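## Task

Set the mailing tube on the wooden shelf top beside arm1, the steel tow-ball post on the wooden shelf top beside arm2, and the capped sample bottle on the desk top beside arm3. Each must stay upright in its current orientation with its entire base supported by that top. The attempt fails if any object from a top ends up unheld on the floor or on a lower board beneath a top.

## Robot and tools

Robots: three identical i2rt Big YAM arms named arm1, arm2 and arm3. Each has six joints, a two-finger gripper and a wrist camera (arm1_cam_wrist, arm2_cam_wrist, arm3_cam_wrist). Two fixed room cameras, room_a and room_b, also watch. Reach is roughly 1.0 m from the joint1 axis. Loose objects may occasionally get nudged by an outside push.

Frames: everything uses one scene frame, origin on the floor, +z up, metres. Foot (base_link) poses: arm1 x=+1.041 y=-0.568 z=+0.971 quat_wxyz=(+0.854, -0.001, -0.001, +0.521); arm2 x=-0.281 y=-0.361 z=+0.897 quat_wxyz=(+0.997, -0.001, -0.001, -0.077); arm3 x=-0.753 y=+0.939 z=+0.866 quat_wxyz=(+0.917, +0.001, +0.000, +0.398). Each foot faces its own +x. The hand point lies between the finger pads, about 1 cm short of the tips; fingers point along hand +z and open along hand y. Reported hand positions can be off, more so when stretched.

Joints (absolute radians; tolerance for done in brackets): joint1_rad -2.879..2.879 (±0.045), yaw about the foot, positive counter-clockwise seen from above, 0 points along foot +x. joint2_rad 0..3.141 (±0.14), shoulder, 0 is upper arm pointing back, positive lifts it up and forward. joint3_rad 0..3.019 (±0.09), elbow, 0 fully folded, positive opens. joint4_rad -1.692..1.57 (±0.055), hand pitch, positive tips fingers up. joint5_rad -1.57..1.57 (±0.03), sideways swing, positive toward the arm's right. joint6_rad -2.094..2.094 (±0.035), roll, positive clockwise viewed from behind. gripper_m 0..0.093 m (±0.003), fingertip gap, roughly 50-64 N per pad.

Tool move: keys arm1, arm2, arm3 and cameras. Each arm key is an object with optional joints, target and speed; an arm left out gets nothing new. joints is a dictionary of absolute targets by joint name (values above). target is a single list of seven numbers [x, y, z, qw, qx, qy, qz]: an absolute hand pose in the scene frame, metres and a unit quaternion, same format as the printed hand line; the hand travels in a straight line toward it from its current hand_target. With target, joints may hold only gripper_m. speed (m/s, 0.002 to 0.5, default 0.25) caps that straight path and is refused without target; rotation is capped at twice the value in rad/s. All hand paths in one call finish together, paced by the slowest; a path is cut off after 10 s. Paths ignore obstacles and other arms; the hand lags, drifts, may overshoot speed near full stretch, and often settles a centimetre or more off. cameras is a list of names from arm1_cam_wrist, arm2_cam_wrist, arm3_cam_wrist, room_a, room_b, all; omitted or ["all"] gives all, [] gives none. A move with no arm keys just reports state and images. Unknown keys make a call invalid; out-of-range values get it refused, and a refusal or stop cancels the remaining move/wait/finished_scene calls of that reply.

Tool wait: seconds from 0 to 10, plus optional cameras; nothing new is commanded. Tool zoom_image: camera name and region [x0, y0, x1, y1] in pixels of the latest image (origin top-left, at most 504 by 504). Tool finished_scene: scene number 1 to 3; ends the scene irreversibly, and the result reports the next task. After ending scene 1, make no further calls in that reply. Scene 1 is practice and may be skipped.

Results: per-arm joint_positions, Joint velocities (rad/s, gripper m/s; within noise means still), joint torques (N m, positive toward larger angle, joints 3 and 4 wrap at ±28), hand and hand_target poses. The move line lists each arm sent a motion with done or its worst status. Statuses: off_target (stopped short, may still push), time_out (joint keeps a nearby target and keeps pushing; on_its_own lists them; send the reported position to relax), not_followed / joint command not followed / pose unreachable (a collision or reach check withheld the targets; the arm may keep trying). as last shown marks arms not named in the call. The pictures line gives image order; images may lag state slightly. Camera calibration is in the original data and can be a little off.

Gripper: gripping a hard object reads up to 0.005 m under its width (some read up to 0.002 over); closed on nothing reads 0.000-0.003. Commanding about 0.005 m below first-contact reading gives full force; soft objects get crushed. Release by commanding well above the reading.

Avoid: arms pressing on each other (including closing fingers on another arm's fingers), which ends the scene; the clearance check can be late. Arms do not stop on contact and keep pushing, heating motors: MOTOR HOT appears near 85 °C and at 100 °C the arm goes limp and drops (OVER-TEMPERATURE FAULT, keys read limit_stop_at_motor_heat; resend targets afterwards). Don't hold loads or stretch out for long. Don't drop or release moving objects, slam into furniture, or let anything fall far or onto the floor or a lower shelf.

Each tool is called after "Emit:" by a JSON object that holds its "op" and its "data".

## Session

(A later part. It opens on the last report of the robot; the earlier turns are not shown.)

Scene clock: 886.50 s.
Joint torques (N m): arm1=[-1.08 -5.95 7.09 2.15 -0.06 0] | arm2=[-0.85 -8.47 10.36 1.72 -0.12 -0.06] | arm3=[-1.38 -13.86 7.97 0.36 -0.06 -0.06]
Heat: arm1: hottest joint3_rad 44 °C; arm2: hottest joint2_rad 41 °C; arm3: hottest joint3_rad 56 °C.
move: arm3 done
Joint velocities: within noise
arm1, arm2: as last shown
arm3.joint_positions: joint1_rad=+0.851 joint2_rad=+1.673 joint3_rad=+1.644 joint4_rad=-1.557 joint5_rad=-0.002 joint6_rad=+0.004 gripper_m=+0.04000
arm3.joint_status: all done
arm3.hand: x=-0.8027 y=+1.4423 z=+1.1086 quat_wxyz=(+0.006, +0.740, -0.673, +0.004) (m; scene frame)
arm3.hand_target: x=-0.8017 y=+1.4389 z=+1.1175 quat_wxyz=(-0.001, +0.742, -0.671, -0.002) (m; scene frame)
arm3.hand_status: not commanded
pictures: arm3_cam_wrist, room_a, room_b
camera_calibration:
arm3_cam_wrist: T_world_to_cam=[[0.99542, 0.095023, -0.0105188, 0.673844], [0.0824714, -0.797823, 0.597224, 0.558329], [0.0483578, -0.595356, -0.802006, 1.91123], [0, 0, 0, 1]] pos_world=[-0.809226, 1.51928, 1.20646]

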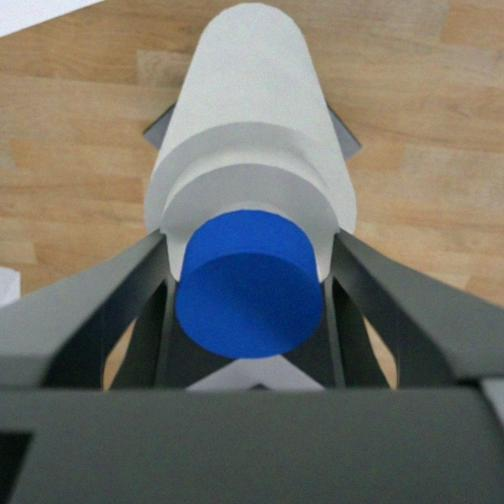

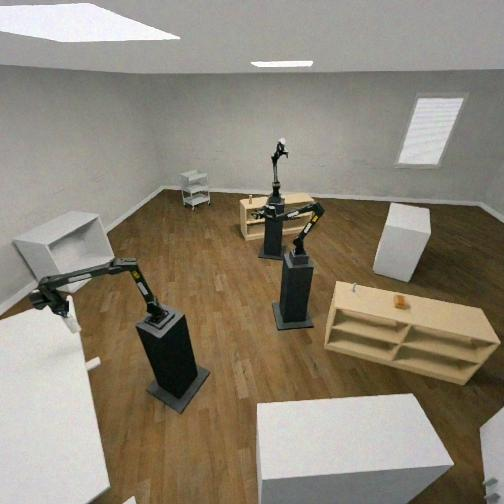

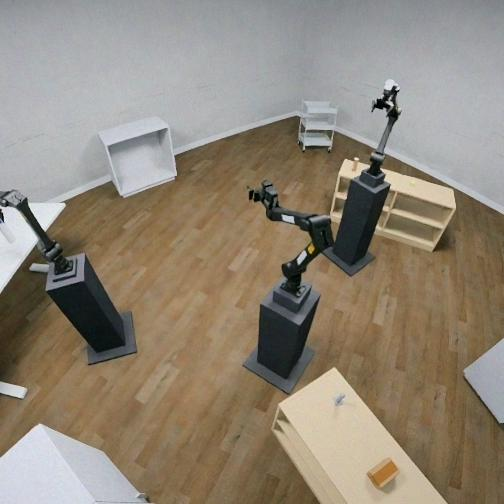

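Emit:
{"op": "move", "data": {"arm3": {"target":[-0.812,1.58,1.08,0,-0.7373,0.6756,0],"speed":0.1}, "cameras": ["arm3_cam_wrist","room_a","room_b"]}}

Scene clock: 895.50 s.
Joint torques (N m): arm1=[-1.03 -5.89 7.12 2.15 -0.05 -0.01] | arm2=[-0.85 -7.94 10.18 1.76 -0.11 -0.04] | arm3=[-1.73 -16.67 13.38 -0.18 0.06 0.03]
Heat: arm1: hottest joint3_rad 44 °C; arm2: hottest joint2_rad 40 °C; arm3: hottest joint3_rad 56 °C.
move: arm3 off_target
Joint velocities: within noise
arm1, arm2: as last shown
arm3.joint_positions: joint1_rad=+0.851 joint2_rad=+2.058 joint3_rad=+2.068 joint4_rad=-1.638 joint5_rad=-0.002 joint6_rad=+0.004 gripper_m=+0.04000
arm3.joint_status: not commanded
arm3.hand: x=-0.8148 y=+1.5628 z=+1.0577 quat_wxyz=(+0.019, +0.740, -0.673, +0.019) (m; scene frame)
arm3.hand_target: x=-0.8119 y=+1.5782 z=+1.0799 quat_wxyz=(+0.000, +0.737, -0.676, +0.000) (m; scene frame)
arm3.hand_status: off_target (0.028 m and 3.1 deg from the pose sent, 0.141 m and 0.9 deg at the start)
pictures: arm3_cam_wrist, room_a, room_b
camera_calibration:
arm3_cam_wrist: T_world_to_cam=[[0.995454, 0.0946771, -0.0103896, 0.674244], [0.0800838, -0.772949, 0.629393, 0.611024], [0.0515586, -0.627364, -0.777017, 1.96888], [0, 0, 0, 1]] pos_world=[-0.821624, 1.64366, 1.15228]

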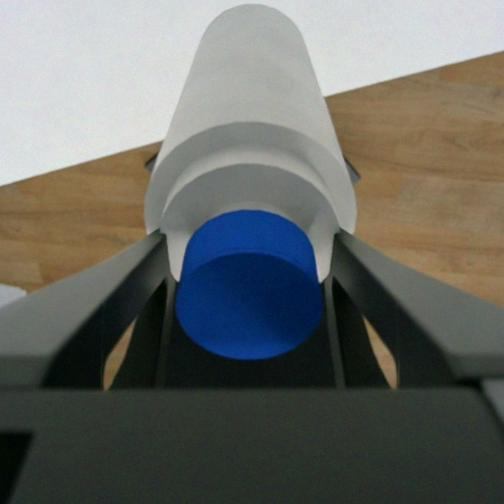

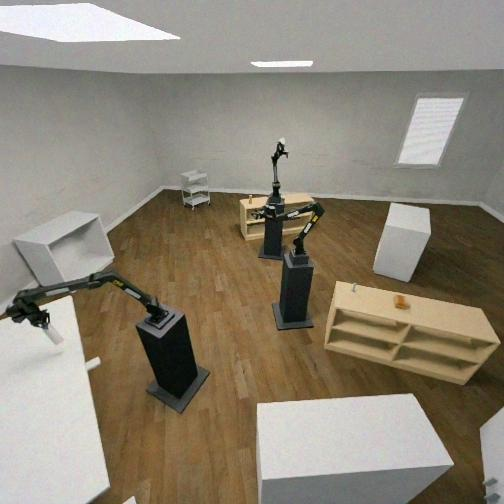

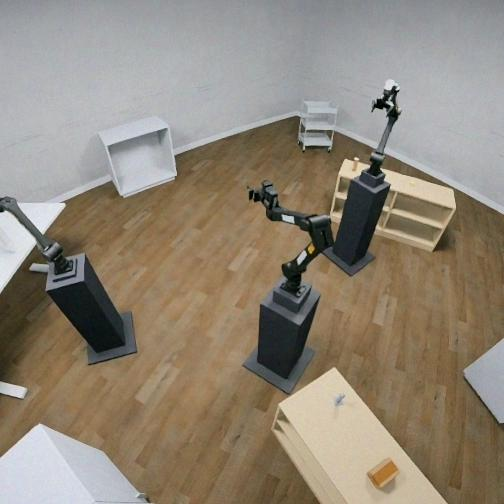

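Emit:
{"op": "move", "data": {"arm3": {"target":[-0.812,1.582,0.985,0,-0.7373,0.6756,0],"speed":0.08}, "cameras": ["arm3_cam_wrist","room_a"]}}

Scene clock: 909.30 s.
Joint torques (N m): arm1=[-1.08 -6.01 7.12 2.13 -0.05 0] | arm2=[-0.5 -8.94 10.41 1.76 -0.11 -0.06] | arm3=[-1.67 -17.08 7.94 0.81 0.06 0.01]
Heat: arm1: hottest joint3_rad 44 °C; arm2: hottest joint3_rad 41 °C; arm3: hottest joint3_rad 60 °C.
move: arm3 done
Joint velocities: within noise
arm1, arm2: as last shown
arm3.joint_positions: joint1_rad=+0.851 joint2_rad=+2.087 joint3_rad=+1.936 joint4_rad=-1.426 joint5_rad=-0.002 joint6_rad=+0.004 gripper_m=+0.04000
arm3.joint_status: not commanded
arm3.hand: x=-0.8166 y=+1.5796 z=+0.9889 quat_wxyz=(+0.003, +0.740, -0.673, +0.000) (m; scene frame)
arm3.hand_target: x=-0.8121 y=+1.5820 z=+0.9851 quat_wxyz=(+0.000, +0.737, -0.675, +0.000) (m; scene frame)
arm3.hand_status: done (0.006 m and 0.5 deg from the pose sent, 0.075 m and 3.1 deg at the start)
pictures: arm3_cam_wrist, room_a
camera_calibration:
arm3_cam_wrist: T_world_to_cam=[[0.995412, 0.0951048, -0.0105119, 0.673119], [0.0829732, -0.803241, 0.589847, 0.756764], [0.0476536, -0.588012, -0.807447, 1.89084], [0, 0, 0, 1]] pos_world=[-0.822926, 1.65568, 1.08745]

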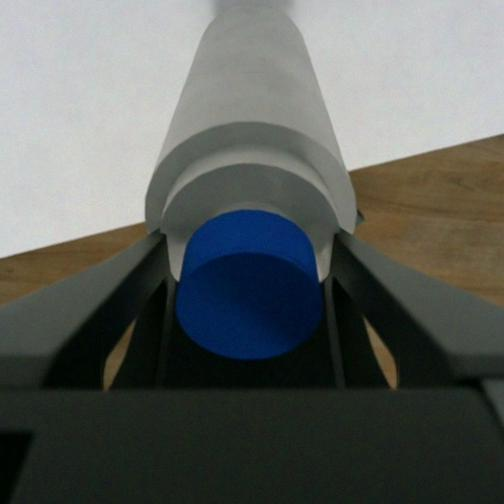

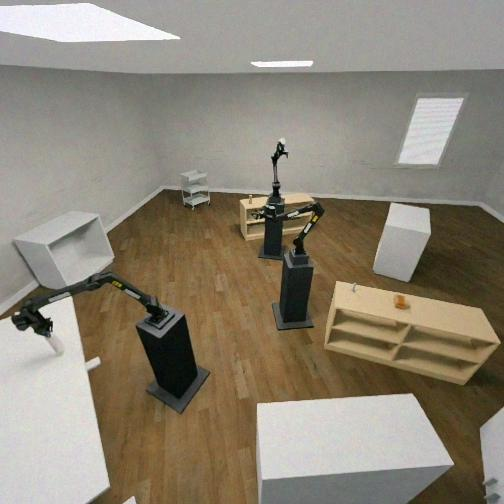

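Shadow visible. Continue down.

Emit:
{"op": "move", "data": {"arm3": {"target":[-0.812,1.582,0.952,0,-0.7373,0.6756,0],"speed":0.05}, "cameras": ["arm3_cam_wrist"]}}

Emit:
{"op": "move", "data": {"arm3": {"target":[-0.812,1.582,0.94,0,-0.7373,0.6756,0],"speed":0.03}, "cameras": ["arm3_cam_wrist"]}}

Scene clock: 919.37 s.
Joint torques (N m): arm1=[-1.08 -5.95 7.12 2.11 -0.05 0] | arm2=[-0.97 -7.77 10.24 1.72 -0.08 -0.09] | arm3=[-1.67 -16.91 7.8 0.77 0.06 0.02]
Heat: arm1: hottest joint3_rad 44 °C; arm2: hottest joint3_rad 41 °C; arm3: hottest joint3_rad 58 °C.
move: arm3 done
Joint velocities: within noise
arm1, arm2: as last shown
arm3.joint_positions: joint1_rad=+0.851 joint2_rad=+2.104 joint3_rad=+1.880 joint4_rad=-1.351 joint5_rad=-0.002 joint6_rad=+0.004 gripper_m=+0.04000
arm3.joint_status: not commanded
arm3.hand: x=-0.8167 y=+1.5801 z=+0.9572 quat_wxyz=(+0.002, +0.740, -0.673, +0.000) (m; scene frame)
arm3.hand_target: x=-0.8121 y=+1.5820 z=+0.9521 quat_wxyz=(+0.000, +0.737, -0.675, +0.000) (m; scene frame)
arm3.hand_status: done (0.007 m and 0.5 deg from the pose sent, 0.037 m and 0.5 deg at the start)
pictures: arm3_cam_wrist
camera_calibration:
arm3_cam_wrist: T_world_to_cam=[[0.995405, 0.0951645, -0.0105731, 0.672818], [0.0831633, -0.804542, 0.588045, 0.779866], [0.0474545, -0.586222, -0.808759, 1.86376], [0, 0, 0, 1]] pos_world=[-0.823027, 1.65598, 1.05585]

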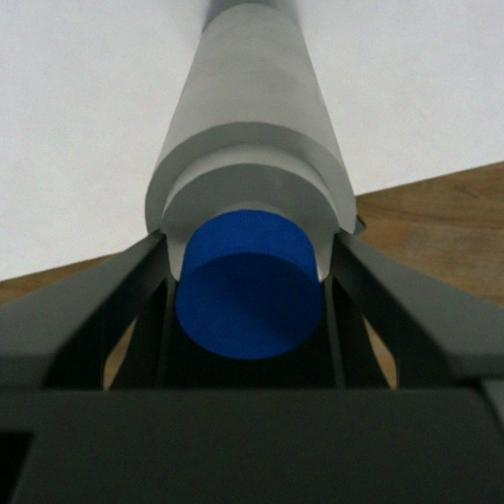

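Scene clock: 920.33 s.
Joint torques (N m): arm1=[-1.08 -5.95 7.1 2.13 -0.06 -0.01] | arm2=[-0.73 -8.23 10.28 1.74 -0.07 -0.04] | arm3=[-1.73 -16.91 7.65 0.8 0.06 0.01]
Heat: arm1: hottest joint3_rad 44 °C; arm2: hottest joint3_rad 41 °C; arm3: hottest joint3_rad 58 °C.
move: arm3 done
Joint velocities: within noise
arm1, arm2: as last shown
arm3.joint_positions: joint1_rad=+0.851 joint2_rad=+2.110 joint3_rad=+1.863 joint4_rad=-1.325 joint5_rad=-0.002 joint6_rad=+0.004 gripper_m=+0.04000
arm3.joint_status: not commanded
arm3.hand: x=-0.8167 y=+1.5805 z=+0.9470 quat_wxyz=(+0.001, +0.740, -0.673, -0.002) (m; scene frame)
arm3.hand_target: x=-0.8121 y=+1.5819 z=+0.9402 quat_wxyz=(+0.000, +0.737, -0.675, +0.000) (m; scene frame)
arm3.hand_status: done (0.009 m and 0.5 deg from the pose sent, 0.018 m and 0.5 deg at the start)
pictures: arm3_cam_wrist
camera_calibration:
arm3_cam_wrist: T_world_to_cam=[[0.995411, 0.0951038, -0.0105801, 0.672807], [0.0832647, -0.806357, 0.585539, 0.791562], [0.0471556, -0.583733, -0.810575, 1.8534], [0, 0, 0, 1]] pos_world=[-0.823027, 1.65619, 1.04595]

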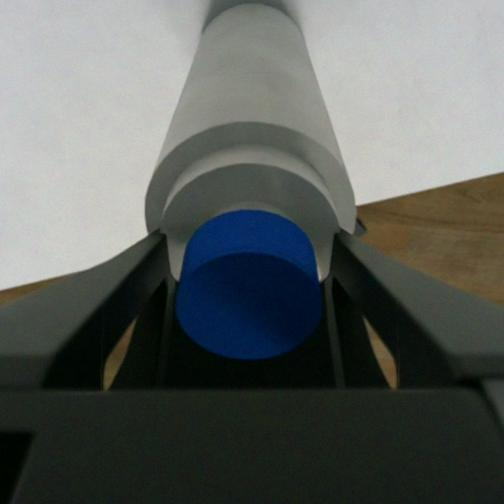

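Emit:
{"op": "move", "data": {"arm3": {"target":[-0.812,1.582,0.93,0,-0.7373,0.6756,0],"speed":0.03}, "cameras": ["arm3_cam_wrist"]}}

Emit:
{"op": "move", "data": {"arm3": {"target":[-0.812,1.582,0.922,0,-0.7373,0.6756,0],"speed":0.03}, "cameras": ["arm3_cam_wrist"]}}

Scene clock: 929.00 s.
Joint torques (N m): arm1=[-1.08 -6.01 7.12 2.13 -0.06 0] | arm2=[-0.62 -8.23 10.19 1.72 -0.08 -0.08] | arm3=[-1.61 -16.5 7.43 0.85 0.06 0.03]
Heat: arm1: hottest joint3_rad 44 °C; arm2: hottest joint3_rad 41 °C; arm3: hottest joint3_rad 57 °C.
move: arm3 off_target
Joint velocities: within noise
arm1.joint_positions: joint1_rad=+1.884 joint2_rad=+0.905 joint3_rad=+1.600 joint4_rad=-1.213 joint5_rad=+0.003 joint6_rad=-0.001 gripper_m=+0.09290
arm1.joint_status: not commanded
arm1.hand: x=+0.6938 y=-0.5097 z=+1.5616 quat_wxyz=(-0.042, +0.863, -0.070, -0.499) (m; scene frame)
arm1.hand_target: x=+0.6946 y=-0.5113 z=+1.5665 quat_wxyz=(-0.041, +0.858, -0.067, -0.508) (m; scene frame)
arm1.hand_status: not commanded
arm2: as last shown
arm3.joint_positions: joint1_rad=+0.851 joint2_rad=+2.113 joint3_rad=+1.851 joint4_rad=-1.303 joint5_rad=-0.002 joint6_rad=+0.004 gripper_m=+0.04000
arm3.joint_status: not commanded
arm3.hand: x=-0.8169 y=+1.5818 z=+0.9406 quat_wxyz=(-0.002, +0.740, -0.673, -0.004) (m; scene frame)
arm3.hand_target: x=-0.8121 y=+1.5818 z=+0.9300 quat_wxyz=(+0.000, +0.737, -0.675, +0.000) (m; scene frame)
arm3.hand_status: off_target (0.012 m and 0.7 deg from the pose sent, 0.018 m and 0.5 deg at the start)
pictures: arm3_cam_wrist
camera_calibration:
arm3_cam_wrist: T_world_to_cam=[[0.995402, 0.0952052, -0.0105696, 0.6726], [0.0836636, -0.810344, 0.57995, 0.808261], [0.0466492, -0.578168, -0.814583, 1.8435], [0, 0, 0, 1]] pos_world=[-0.823127, 1.65679, 1.04005]

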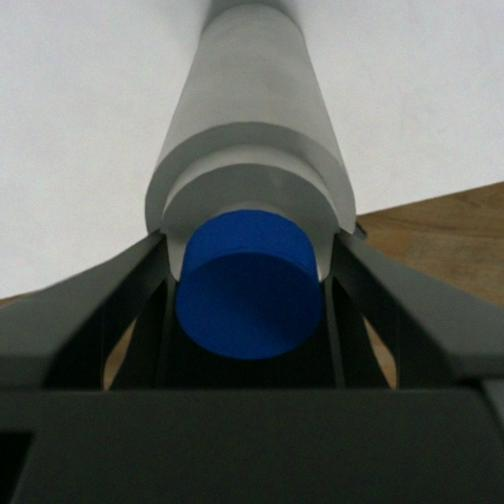

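Scene clock: 929.97 s.
Joint torques (N m): arm1=[-1.08 -5.95 7.1 2.13 -0.05 -0.01] | arm2=[-0.32 -8.82 10.39 1.73 -0.12 -0.08] | arm3=[-1.67 -16.32 6.84 1.18 0.04 0.01]
Heat: arm1: hottest joint3_rad 44 °C; arm2: hottest joint3_rad 41 °C; arm3: hottest joint3_rad 57 °C.
move: arm3 off_target
Joint velocities: within noise
arm1: as last shown
arm2.joint_positions: joint1_rad=+1.010 joint2_rad=+1.110 joint3_rad=+0.597 joint4_rad=+0.604 joint5_rad=-0.016 joint6_rad=+0.010 gripper_m=+0.09294
arm2.joint_status: not commanded
arm2.hand: x=+0.0416 y=+0.0140 z=+1.2319 quat_wxyz=(-0.668, +0.283, -0.612, -0.314) (m; scene frame)
arm2.hand_target: x=+0.0442 y=+0.0097 z=+1.2376 quat_wxyz=(-0.674, +0.281, -0.609, -0.309) (m; scene frame)
arm2.hand_status: not commanded
arm3.joint_positions: joint1_rad=+0.851 joint2_rad=+2.113 joint3_rad=+1.849 joint4_rad=-1.293 joint5_rad=-0.002 joint6_rad=+0.004 gripper_m=+0.04000
arm3.joint_status: not commanded
arm3.hand: x=-0.8170 y=+1.5833 z=+0.9397 quat_wxyz=(-0.004, +0.740, -0.673, -0.007) (m; scene frame)
arm3.hand_target: x=-0.8121 y=+1.5816 z=+0.9223 quat_wxyz=(+0.000, +0.737, -0.675, +0.000) (m; scene frame)
arm3.hand_status: off_target (0.018 m and 1.0 deg from the pose sent, 0.019 m and 0.7 deg at the start)
pictures: arm3_cam_wrist
camera_calibration:
arm3_cam_wrist: T_world_to_cam=[[0.995395, 0.0952625, -0.0106373, 0.672599], [0.0840668, -0.814277, 0.574357, 0.821741], [0.046053, -0.572606, -0.818536, 1.83799], [0, 0, 0, 1]] pos_world=[-0.823228, 1.65749, 1.03964]

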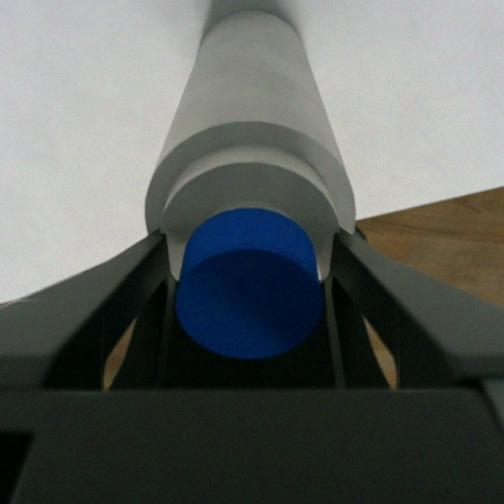

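Emit:
{"op": "move", "data": {"arm3": {"target":[-0.815,1.583,0.936,0,-0.7373,0.6756,0],"speed":0.03}, "cameras": ["arm3_cam_wrist"]}}

Emit:
{"op": "move", "data": {"arm3": {"joints":{"gripper_m":0.046}}, "cameras": ["arm3_cam_wrist"]}}

Scene clock: 939.97 s.
Joint torques (N m): arm1=[-1.08 -5.89 7.1 2.11 -0.05 0] | arm2=[-0.79 -8.94 10.3 1.58 -0.09 -0.08] | arm3=[-1.44 -16.67 8.62 0.05 0.04 0.07]
Heat: arm1: hottest joint3_rad 44 °C; arm2: hottest joint3_rad 41 °C; arm3: hottest joint3_rad 57 °C.
move: arm3 done
Joint velocities: within noise
arm1, arm2: as last shown
arm3.joint_positions: joint1_rad=+0.851 joint2_rad=+2.113 joint3_rad=+1.848 joint4_rad=-1.301 joint5_rad=-0.002 joint6_rad=+0.004 gripper_m=+0.04000
arm3.joint_status: not commanded
arm3.hand: x=-0.8168 y=+1.5813 z=+0.9395 quat_wxyz=(-0.001, +0.740, -0.673, -0.004) (m; scene frame)
arm3.hand_target: x=-0.8151 y=+1.5829 z=+0.9359 quat_wxyz=(+0.000, +0.737, -0.675, +0.000) (m; scene frame)
arm3.hand_status: done (0.004 m and 0.6 deg from the pose sent, 0.004 m and 1.0 deg at the start)
pictures: arm3_cam_wrist
camera_calibration:
arm3_cam_wrist: T_world_to_cam=[[0.995401, 0.0952026, -0.0106438, 0.672717], [0.0836682, -0.809891, 0.580582, 0.80709], [0.0466526, -0.578803, -0.814132, 1.8429], [0, 0, 0, 1]] pos_world=[-0.823127, 1.65629, 1.03895]

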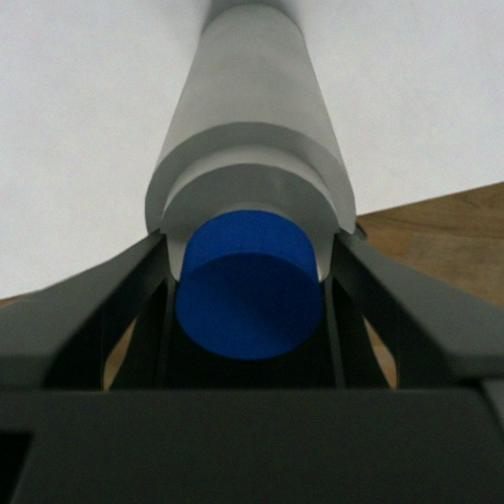

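Scene clock: 940.43 s.
Joint torques (N m): arm1=[-1.08 -5.95 7.12 2.13 -0.05 -0.01] | arm2=[-0.62 -7.65 10.17 1.81 -0.13 -0.04] | arm3=[-1.44 -16.91 8.66 0.18 0.02 0.06]
Heat: arm1: hottest joint3_rad 44 °C; arm2: hottest joint3_rad 41 °C; arm3: hottest joint3_rad 57 °C.
move: arm3 done
Joint velocities: within noise
arm1, arm2: as last shown
arm3.joint_positions: joint1_rad=+0.851 joint2_rad=+2.113 joint3_rad=+1.848 joint4_rad=-1.301 joint5_rad=-0.001 joint6_rad=+0.004 gripper_m=+0.04583
arm3.joint_status: all done
arm3.hand: x=-0.8167 y=+1.5811 z=+0.9395 quat_wxyz=(-0.001, +0.740, -0.673, -0.003) (m; scene frame)
arm3.hand_target: x=-0.8151 y=+1.5829 z=+0.9359 quat_wxyz=(+0.000, +0.737, -0.675, +0.000) (m; scene frame)
arm3.hand_status: not commanded
pictures: arm3_cam_wrist
camera_calibration:
arm3_cam_wrist: T_world_to_cam=[[0.995407, 0.0951819, -0.0102149, 0.67222], [0.0833678, -0.809483, 0.581195, 0.805498], [0.0470505, -0.579377, -0.8137, 1.84359], [0, 0, 0, 1]] pos_world=[-0.823027, 1.65619, 1.03885]

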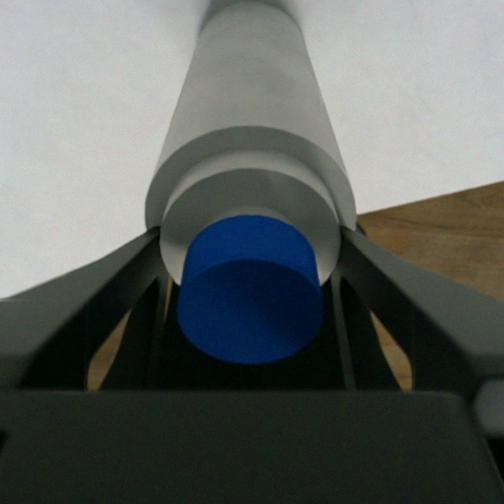

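Standing. Open fully and lift.

Emit:
{"op": "move", "data": {"arm3": {"joints":{"gripper_m":0.06}}, "cameras": []}}

Emit:
{"op": "move", "data": {"arm3": {"joints":{"gripper_m":0.093}}, "cameras": ["arm3_cam_wrist"]}}

Scene clock: 953.97 s.
Joint torques (N m): arm1=[-1.08 -6.01 7.1 2.14 -0.05 -0.01] | arm2=[-0.97 -8.18 10.32 1.59 -0.16 -0.05] | arm3=[-1.38 -16.79 8.64 0.05 0.02 0.05]
Heat: arm1: hottest joint3_rad 44 °C; arm2: hottest joint3_rad 41 °C; arm3: hottest joint3_rad 58 °C.
move: arm3 done
Joint velocities: within noise
arm1, arm2: as last shown
arm3.joint_positions: joint1_rad=+0.851 joint2_rad=+2.113 joint3_rad=+1.848 joint4_rad=-1.301 joint5_rad=-0.001 joint6_rad=+0.004 gripper_m=+0.05982
arm3.joint_status: all done
arm3.hand: x=-0.8167 y=+1.5811 z=+0.9395 quat_wxyz=(-0.001, +0.740, -0.673, -0.003) (m; scene frame)
arm3.hand_target: x=-0.8151 y=+1.5829 z=+0.9359 quat_wxyz=(+0.000, +0.737, -0.675, +0.000) (m; scene frame)
arm3.hand_status: not commanded
pictures: none
No camera images: "cameras" was empty.

Scene clock: 954.60 s.
Joint torques (N m): arm1=[-1.08 -5.95 7.1 2.13 -0.05 -0.01] | arm2=[-0.67 -8.41 10.29 1.77 -0.11 -0.08] | arm3=[-1.32 -16.67 8.64 0.13 0.03 0.07]
Heat: arm1: hottest joint3_rad 44 °C; arm2: hottest joint3_rad 41 °C; arm3: hottest joint3_rad 58 °C.
move: arm3 done
Joint velocities: within noise
arm1, arm2: as last shown
arm3.joint_positions: joint1_rad=+0.851 joint2_rad=+2.113 joint3_rad=+1.848 joint4_rad=-1.301 joint5_rad=-0.001 joint6_rad=+0.004 gripper_m=+0.09283
arm3.joint_status: all done
arm3.hand: x=-0.8167 y=+1.5811 z=+0.9395 quat_wxyz=(-0.001, +0.740, -0.673, -0.003) (m; scene frame)
arm3.hand_target: x=-0.8151 y=+1.5829 z=+0.9360 quat_wxyz=(+0.000, +0.737, -0.675, +0.000) (m; scene frame)
arm3.hand_status: not commanded
pictures: arm3_cam_wrist
camera_calibration:
arm3_cam_wrist: T_world_to_cam=[[0.995407, 0.0951819, -0.0102149, 0.67222], [0.0833678, -0.809483, 0.581195, 0.805498], [0.0470505, -0.579377, -0.8137, 1.84359], [0, 0, 0, 1]] pos_world=[-0.823027, 1.65619, 1.03885]

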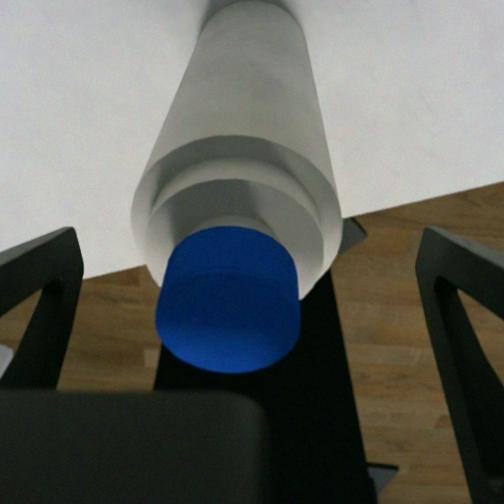

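Emit:
{"op": "wait", "data": {"seconds": 0.5}}

Scene clock: 959.03 s.
Joint torques (N m): arm1=[-1.08 -5.95 7.1 2.13 -0.06 0] | arm2=[-0.38 -8.06 10.24 1.8 -0.1 0.03] | arm3=[-1.32 -16.73 8.65 0.12 0.03 0.07]
Heat: arm1: hottest joint3_rad 44 °C; arm2: hottest joint3_rad 41 °C; arm3: hottest joint3_rad 58 °C.
Joint velocities: within noise
arm1.joint_positions: joint1_rad=+1.884 joint2_rad=+0.905 joint3_rad=+1.600 joint4_rad=-1.213 joint5_rad=+0.003 joint6_rad=-0.001 gripper_m=+0.09290
arm1.joint_status: not commanded
arm1.hand: x=+0.6938 y=-0.5097 z=+1.5616 quat_wxyz=(-0.042, +0.863, -0.070, -0.499) (m; scene frame)
arm1.hand_target: x=+0.6946 y=-0.5113 z=+1.5665 quat_wxyz=(-0.041, +0.858, -0.067, -0.508) (m; scene frame)
arm1.hand_status: not commanded
arm2.joint_positions: joint1_rad=+1.010 joint2_rad=+1.110 joint3_rad=+0.597 joint4_rad=+0.604 joint5_rad=-0.016 joint6_rad=+0.010 gripper_m=+0.09294
arm2.joint_status: not commanded
arm2.hand: x=+0.0416 y=+0.0140 z=+1.2319 quat_wxyz=(-0.668, +0.283, -0.612, -0.314) (m; scene frame)
arm2.hand_target: x=+0.0442 y=+0.0097 z=+1.2376 quat_wxyz=(-0.674, +0.281, -0.609, -0.309) (m; scene frame)
arm2.hand_status: not commanded
arm3.joint_positions: joint1_rad=+0.851 joint2_rad=+2.113 joint3_rad=+1.848 joint4_rad=-1.301 joint5_rad=-0.001 joint6_rad=+0.004 gripper_m=+0.09293
arm3.joint_status: all done
arm3.hand: x=-0.8167 y=+1.5811 z=+0.9395 quat_wxyz=(-0.001, +0.740, -0.673, -0.003) (m; scene frame)
arm3.hand_target: x=-0.8151 y=+1.5829 z=+0.9360 quat_wxyz=(+0.000, +0.737, -0.675, +0.000) (m; scene frame)
arm3.hand_status: not commanded
wait: 0.50 s; at rest from the start
pictures: arm1_cam_wrist, arm2_cam_wrist, arm3_cam_wrist, room_a, room_b
camera_calibration:
arm1_cam_wrist: T_world_to_cam=[[0.168907, 0.985561, 0.0118729, 0.365722], [0.898482, -0.149009, -0.412948, -0.0524435], [-0.405216, 0.0804174, -0.910677, 1.86739], [0, 0, 0, 1]] pos_world=[0.742045, -0.518427, 1.67459]
arm2_cam_wrist: T_world_to_cam=[[0.7692, -0.638986, -0.00533886, -0.0170332], [-0.333299, -0.394063, -0.856519, 1.07616], [0.5452, 0.660614, -0.516087, 0.724274], [0, 0, 0, 1]] pos_world=[-0.0230902, -0.065276, 1.29545]
arm3_cam_wrist: T_world_to_cam=[[0.995407, 0.0951819, -0.0102149, 0.67222], [0.0833678, -0.809483, 0.581195, 0.805498], [0.0470505, -0.579377, -0.8137, 1.84359], [0, 0, 0, 1]] pos_world=[-0.823027, 1.65619, 1.03885]

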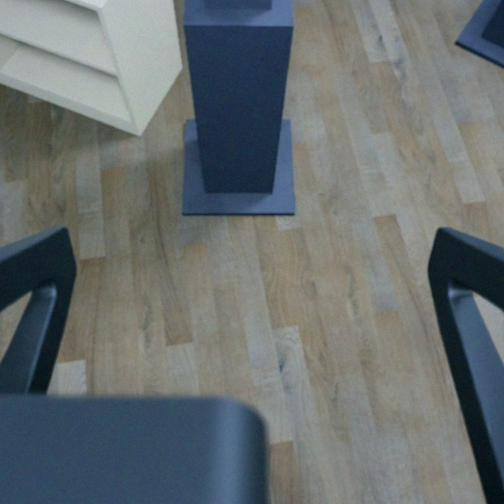

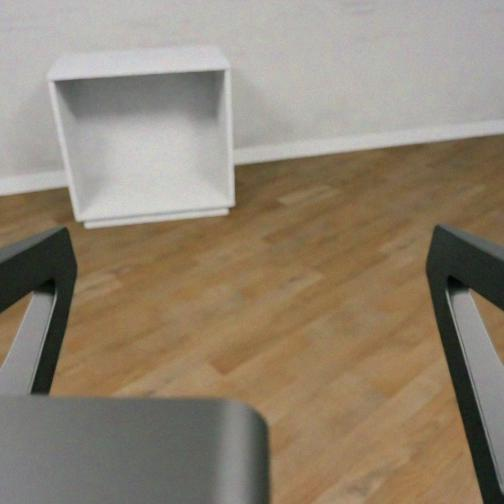

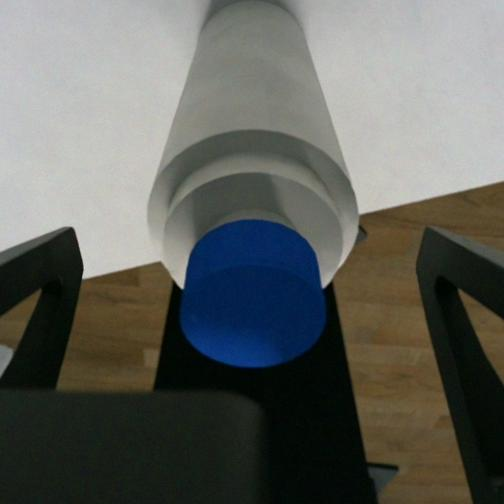

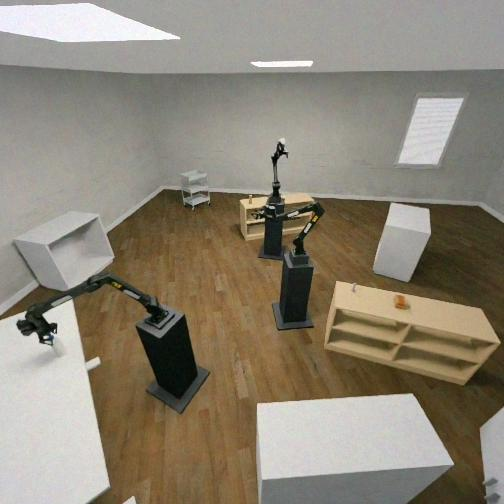

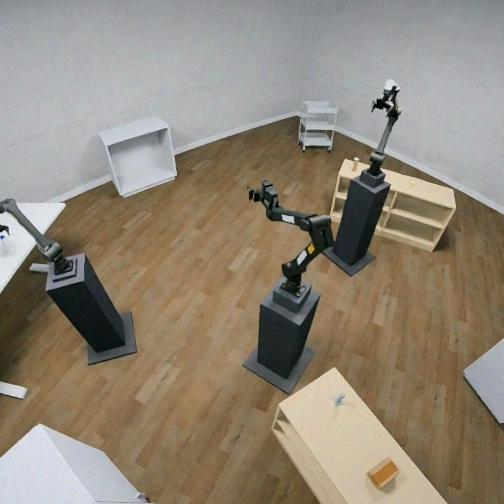

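Emit:
{"op": "move", "data": {"arm3": {"joints":{"joint2_rad":1.87}}, "cameras": ["arm3_cam_wrist","room_a","room_b"]}}

Scene clock: 966.07 s.
Joint torques (N m): arm1=[-1.03 -5.95 7.1 2.13 -0.06 0] | arm2=[-1.03 -8.53 10.29 1.8 -0.12 -0.05] | arm3=[-1.38 -15.33 9.37 0.59 0.03 0.05]
Heat: arm1: hottest joint3_rad 44 °C; arm2: hottest joint3_rad 41 °C; arm3: hottest joint3_rad 58 °C.
move: arm3 done
Joint velocities: within noise
arm1, arm2: as last shown
arm3.joint_positions: joint1_rad=+0.851 joint2_rad=+1.869 joint3_rad=+1.848 joint4_rad=-1.301 joint5_rad=-0.001 joint6_rad=+0.004 gripper_m=+0.09293
arm3.joint_status: all done
arm3.hand: x=-0.8160 y=+1.5765 z=+1.0921 quat_wxyz=(-0.083, +0.734, -0.667, -0.094) (m; scene frame)
arm3.hand_target: x=-0.8144 y=+1.5781 z=+1.0956 quat_wxyz=(-0.085, +0.731, -0.670, -0.095) (m; scene frame)
arm3.hand_status: not commanded
pictures: arm3_cam_wrist, room_a, room_b
camera_calibration:
arm3_cam_wrist: T_world_to_cam=[[0.995182, 0.0974347, -0.0109234, 0.6706], [0.094634, -0.925445, 0.366873, 1.13912], [0.0256371, -0.366139, -0.930207, 1.73866], [0, 0, 0, 1]] pos_world=[-0.819742, 1.62544, 1.20673]

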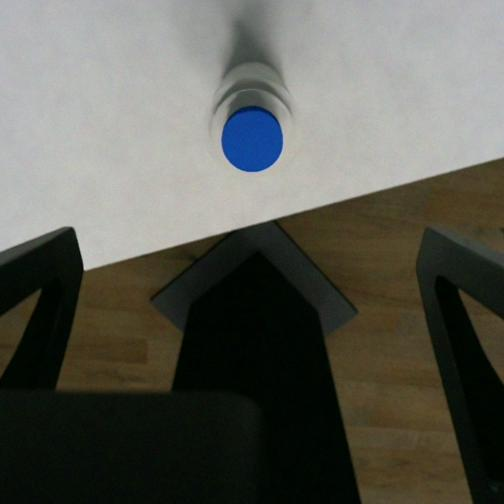

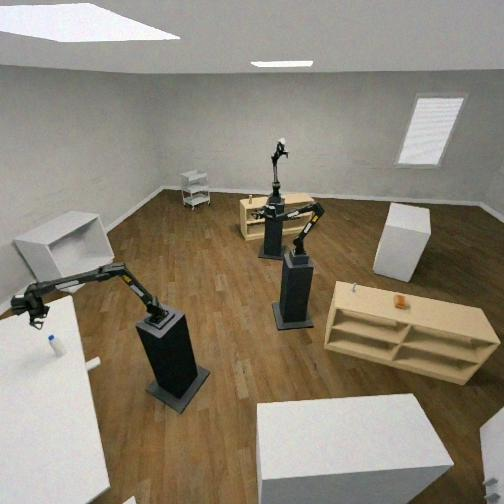

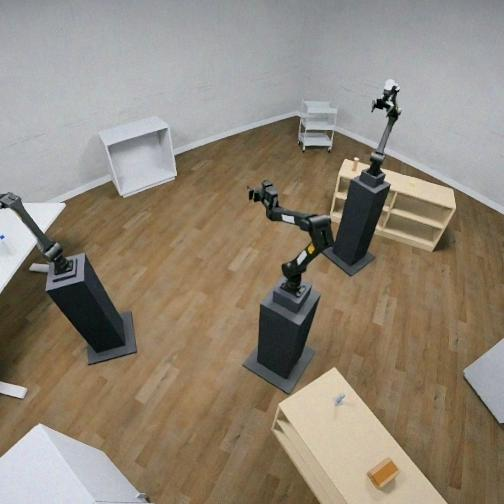

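Emit:
{"op": "zoom_image", "data": {"camera": "room_a", "region": [320, 260, 440, 340]}}

Emit:
{"op": "zoom_image", "data": {"camera": "room_b", "region": [320, 140, 460, 240]}}

Emit:
{"op": "zoom_image", "data": {"camera": "room_a", "region": [0, 290, 120, 400]}}

Scaled by 4.200 from the camera's 504x504 image, which has a finer 720x720 frame.

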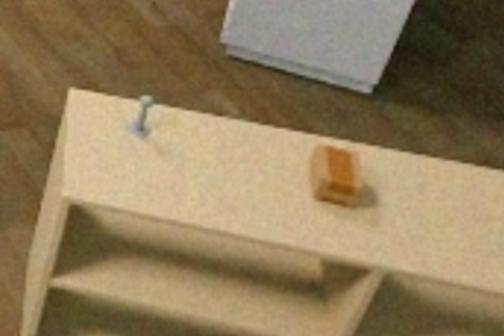

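Scaled by 3.600 from the camera's 504x504 image, which has a finer 720x720 frame.

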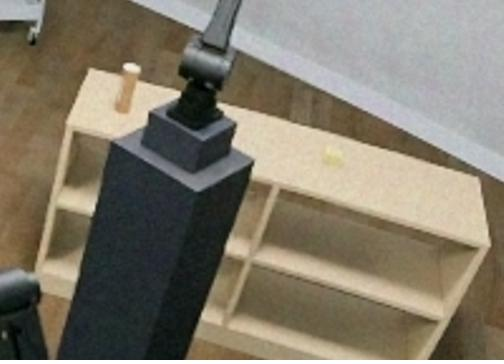

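Scaled by 4.200 from the camera's 504x504 image, which has a finer 720x720 frame.

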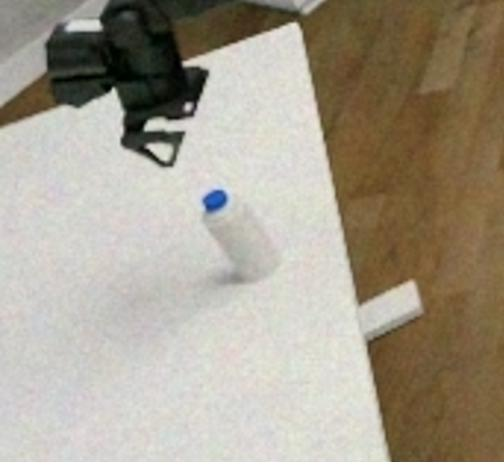

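Emit:
{"op": "finished_scene", "data": {"scene": 3}}

The scene is finished: the task was done.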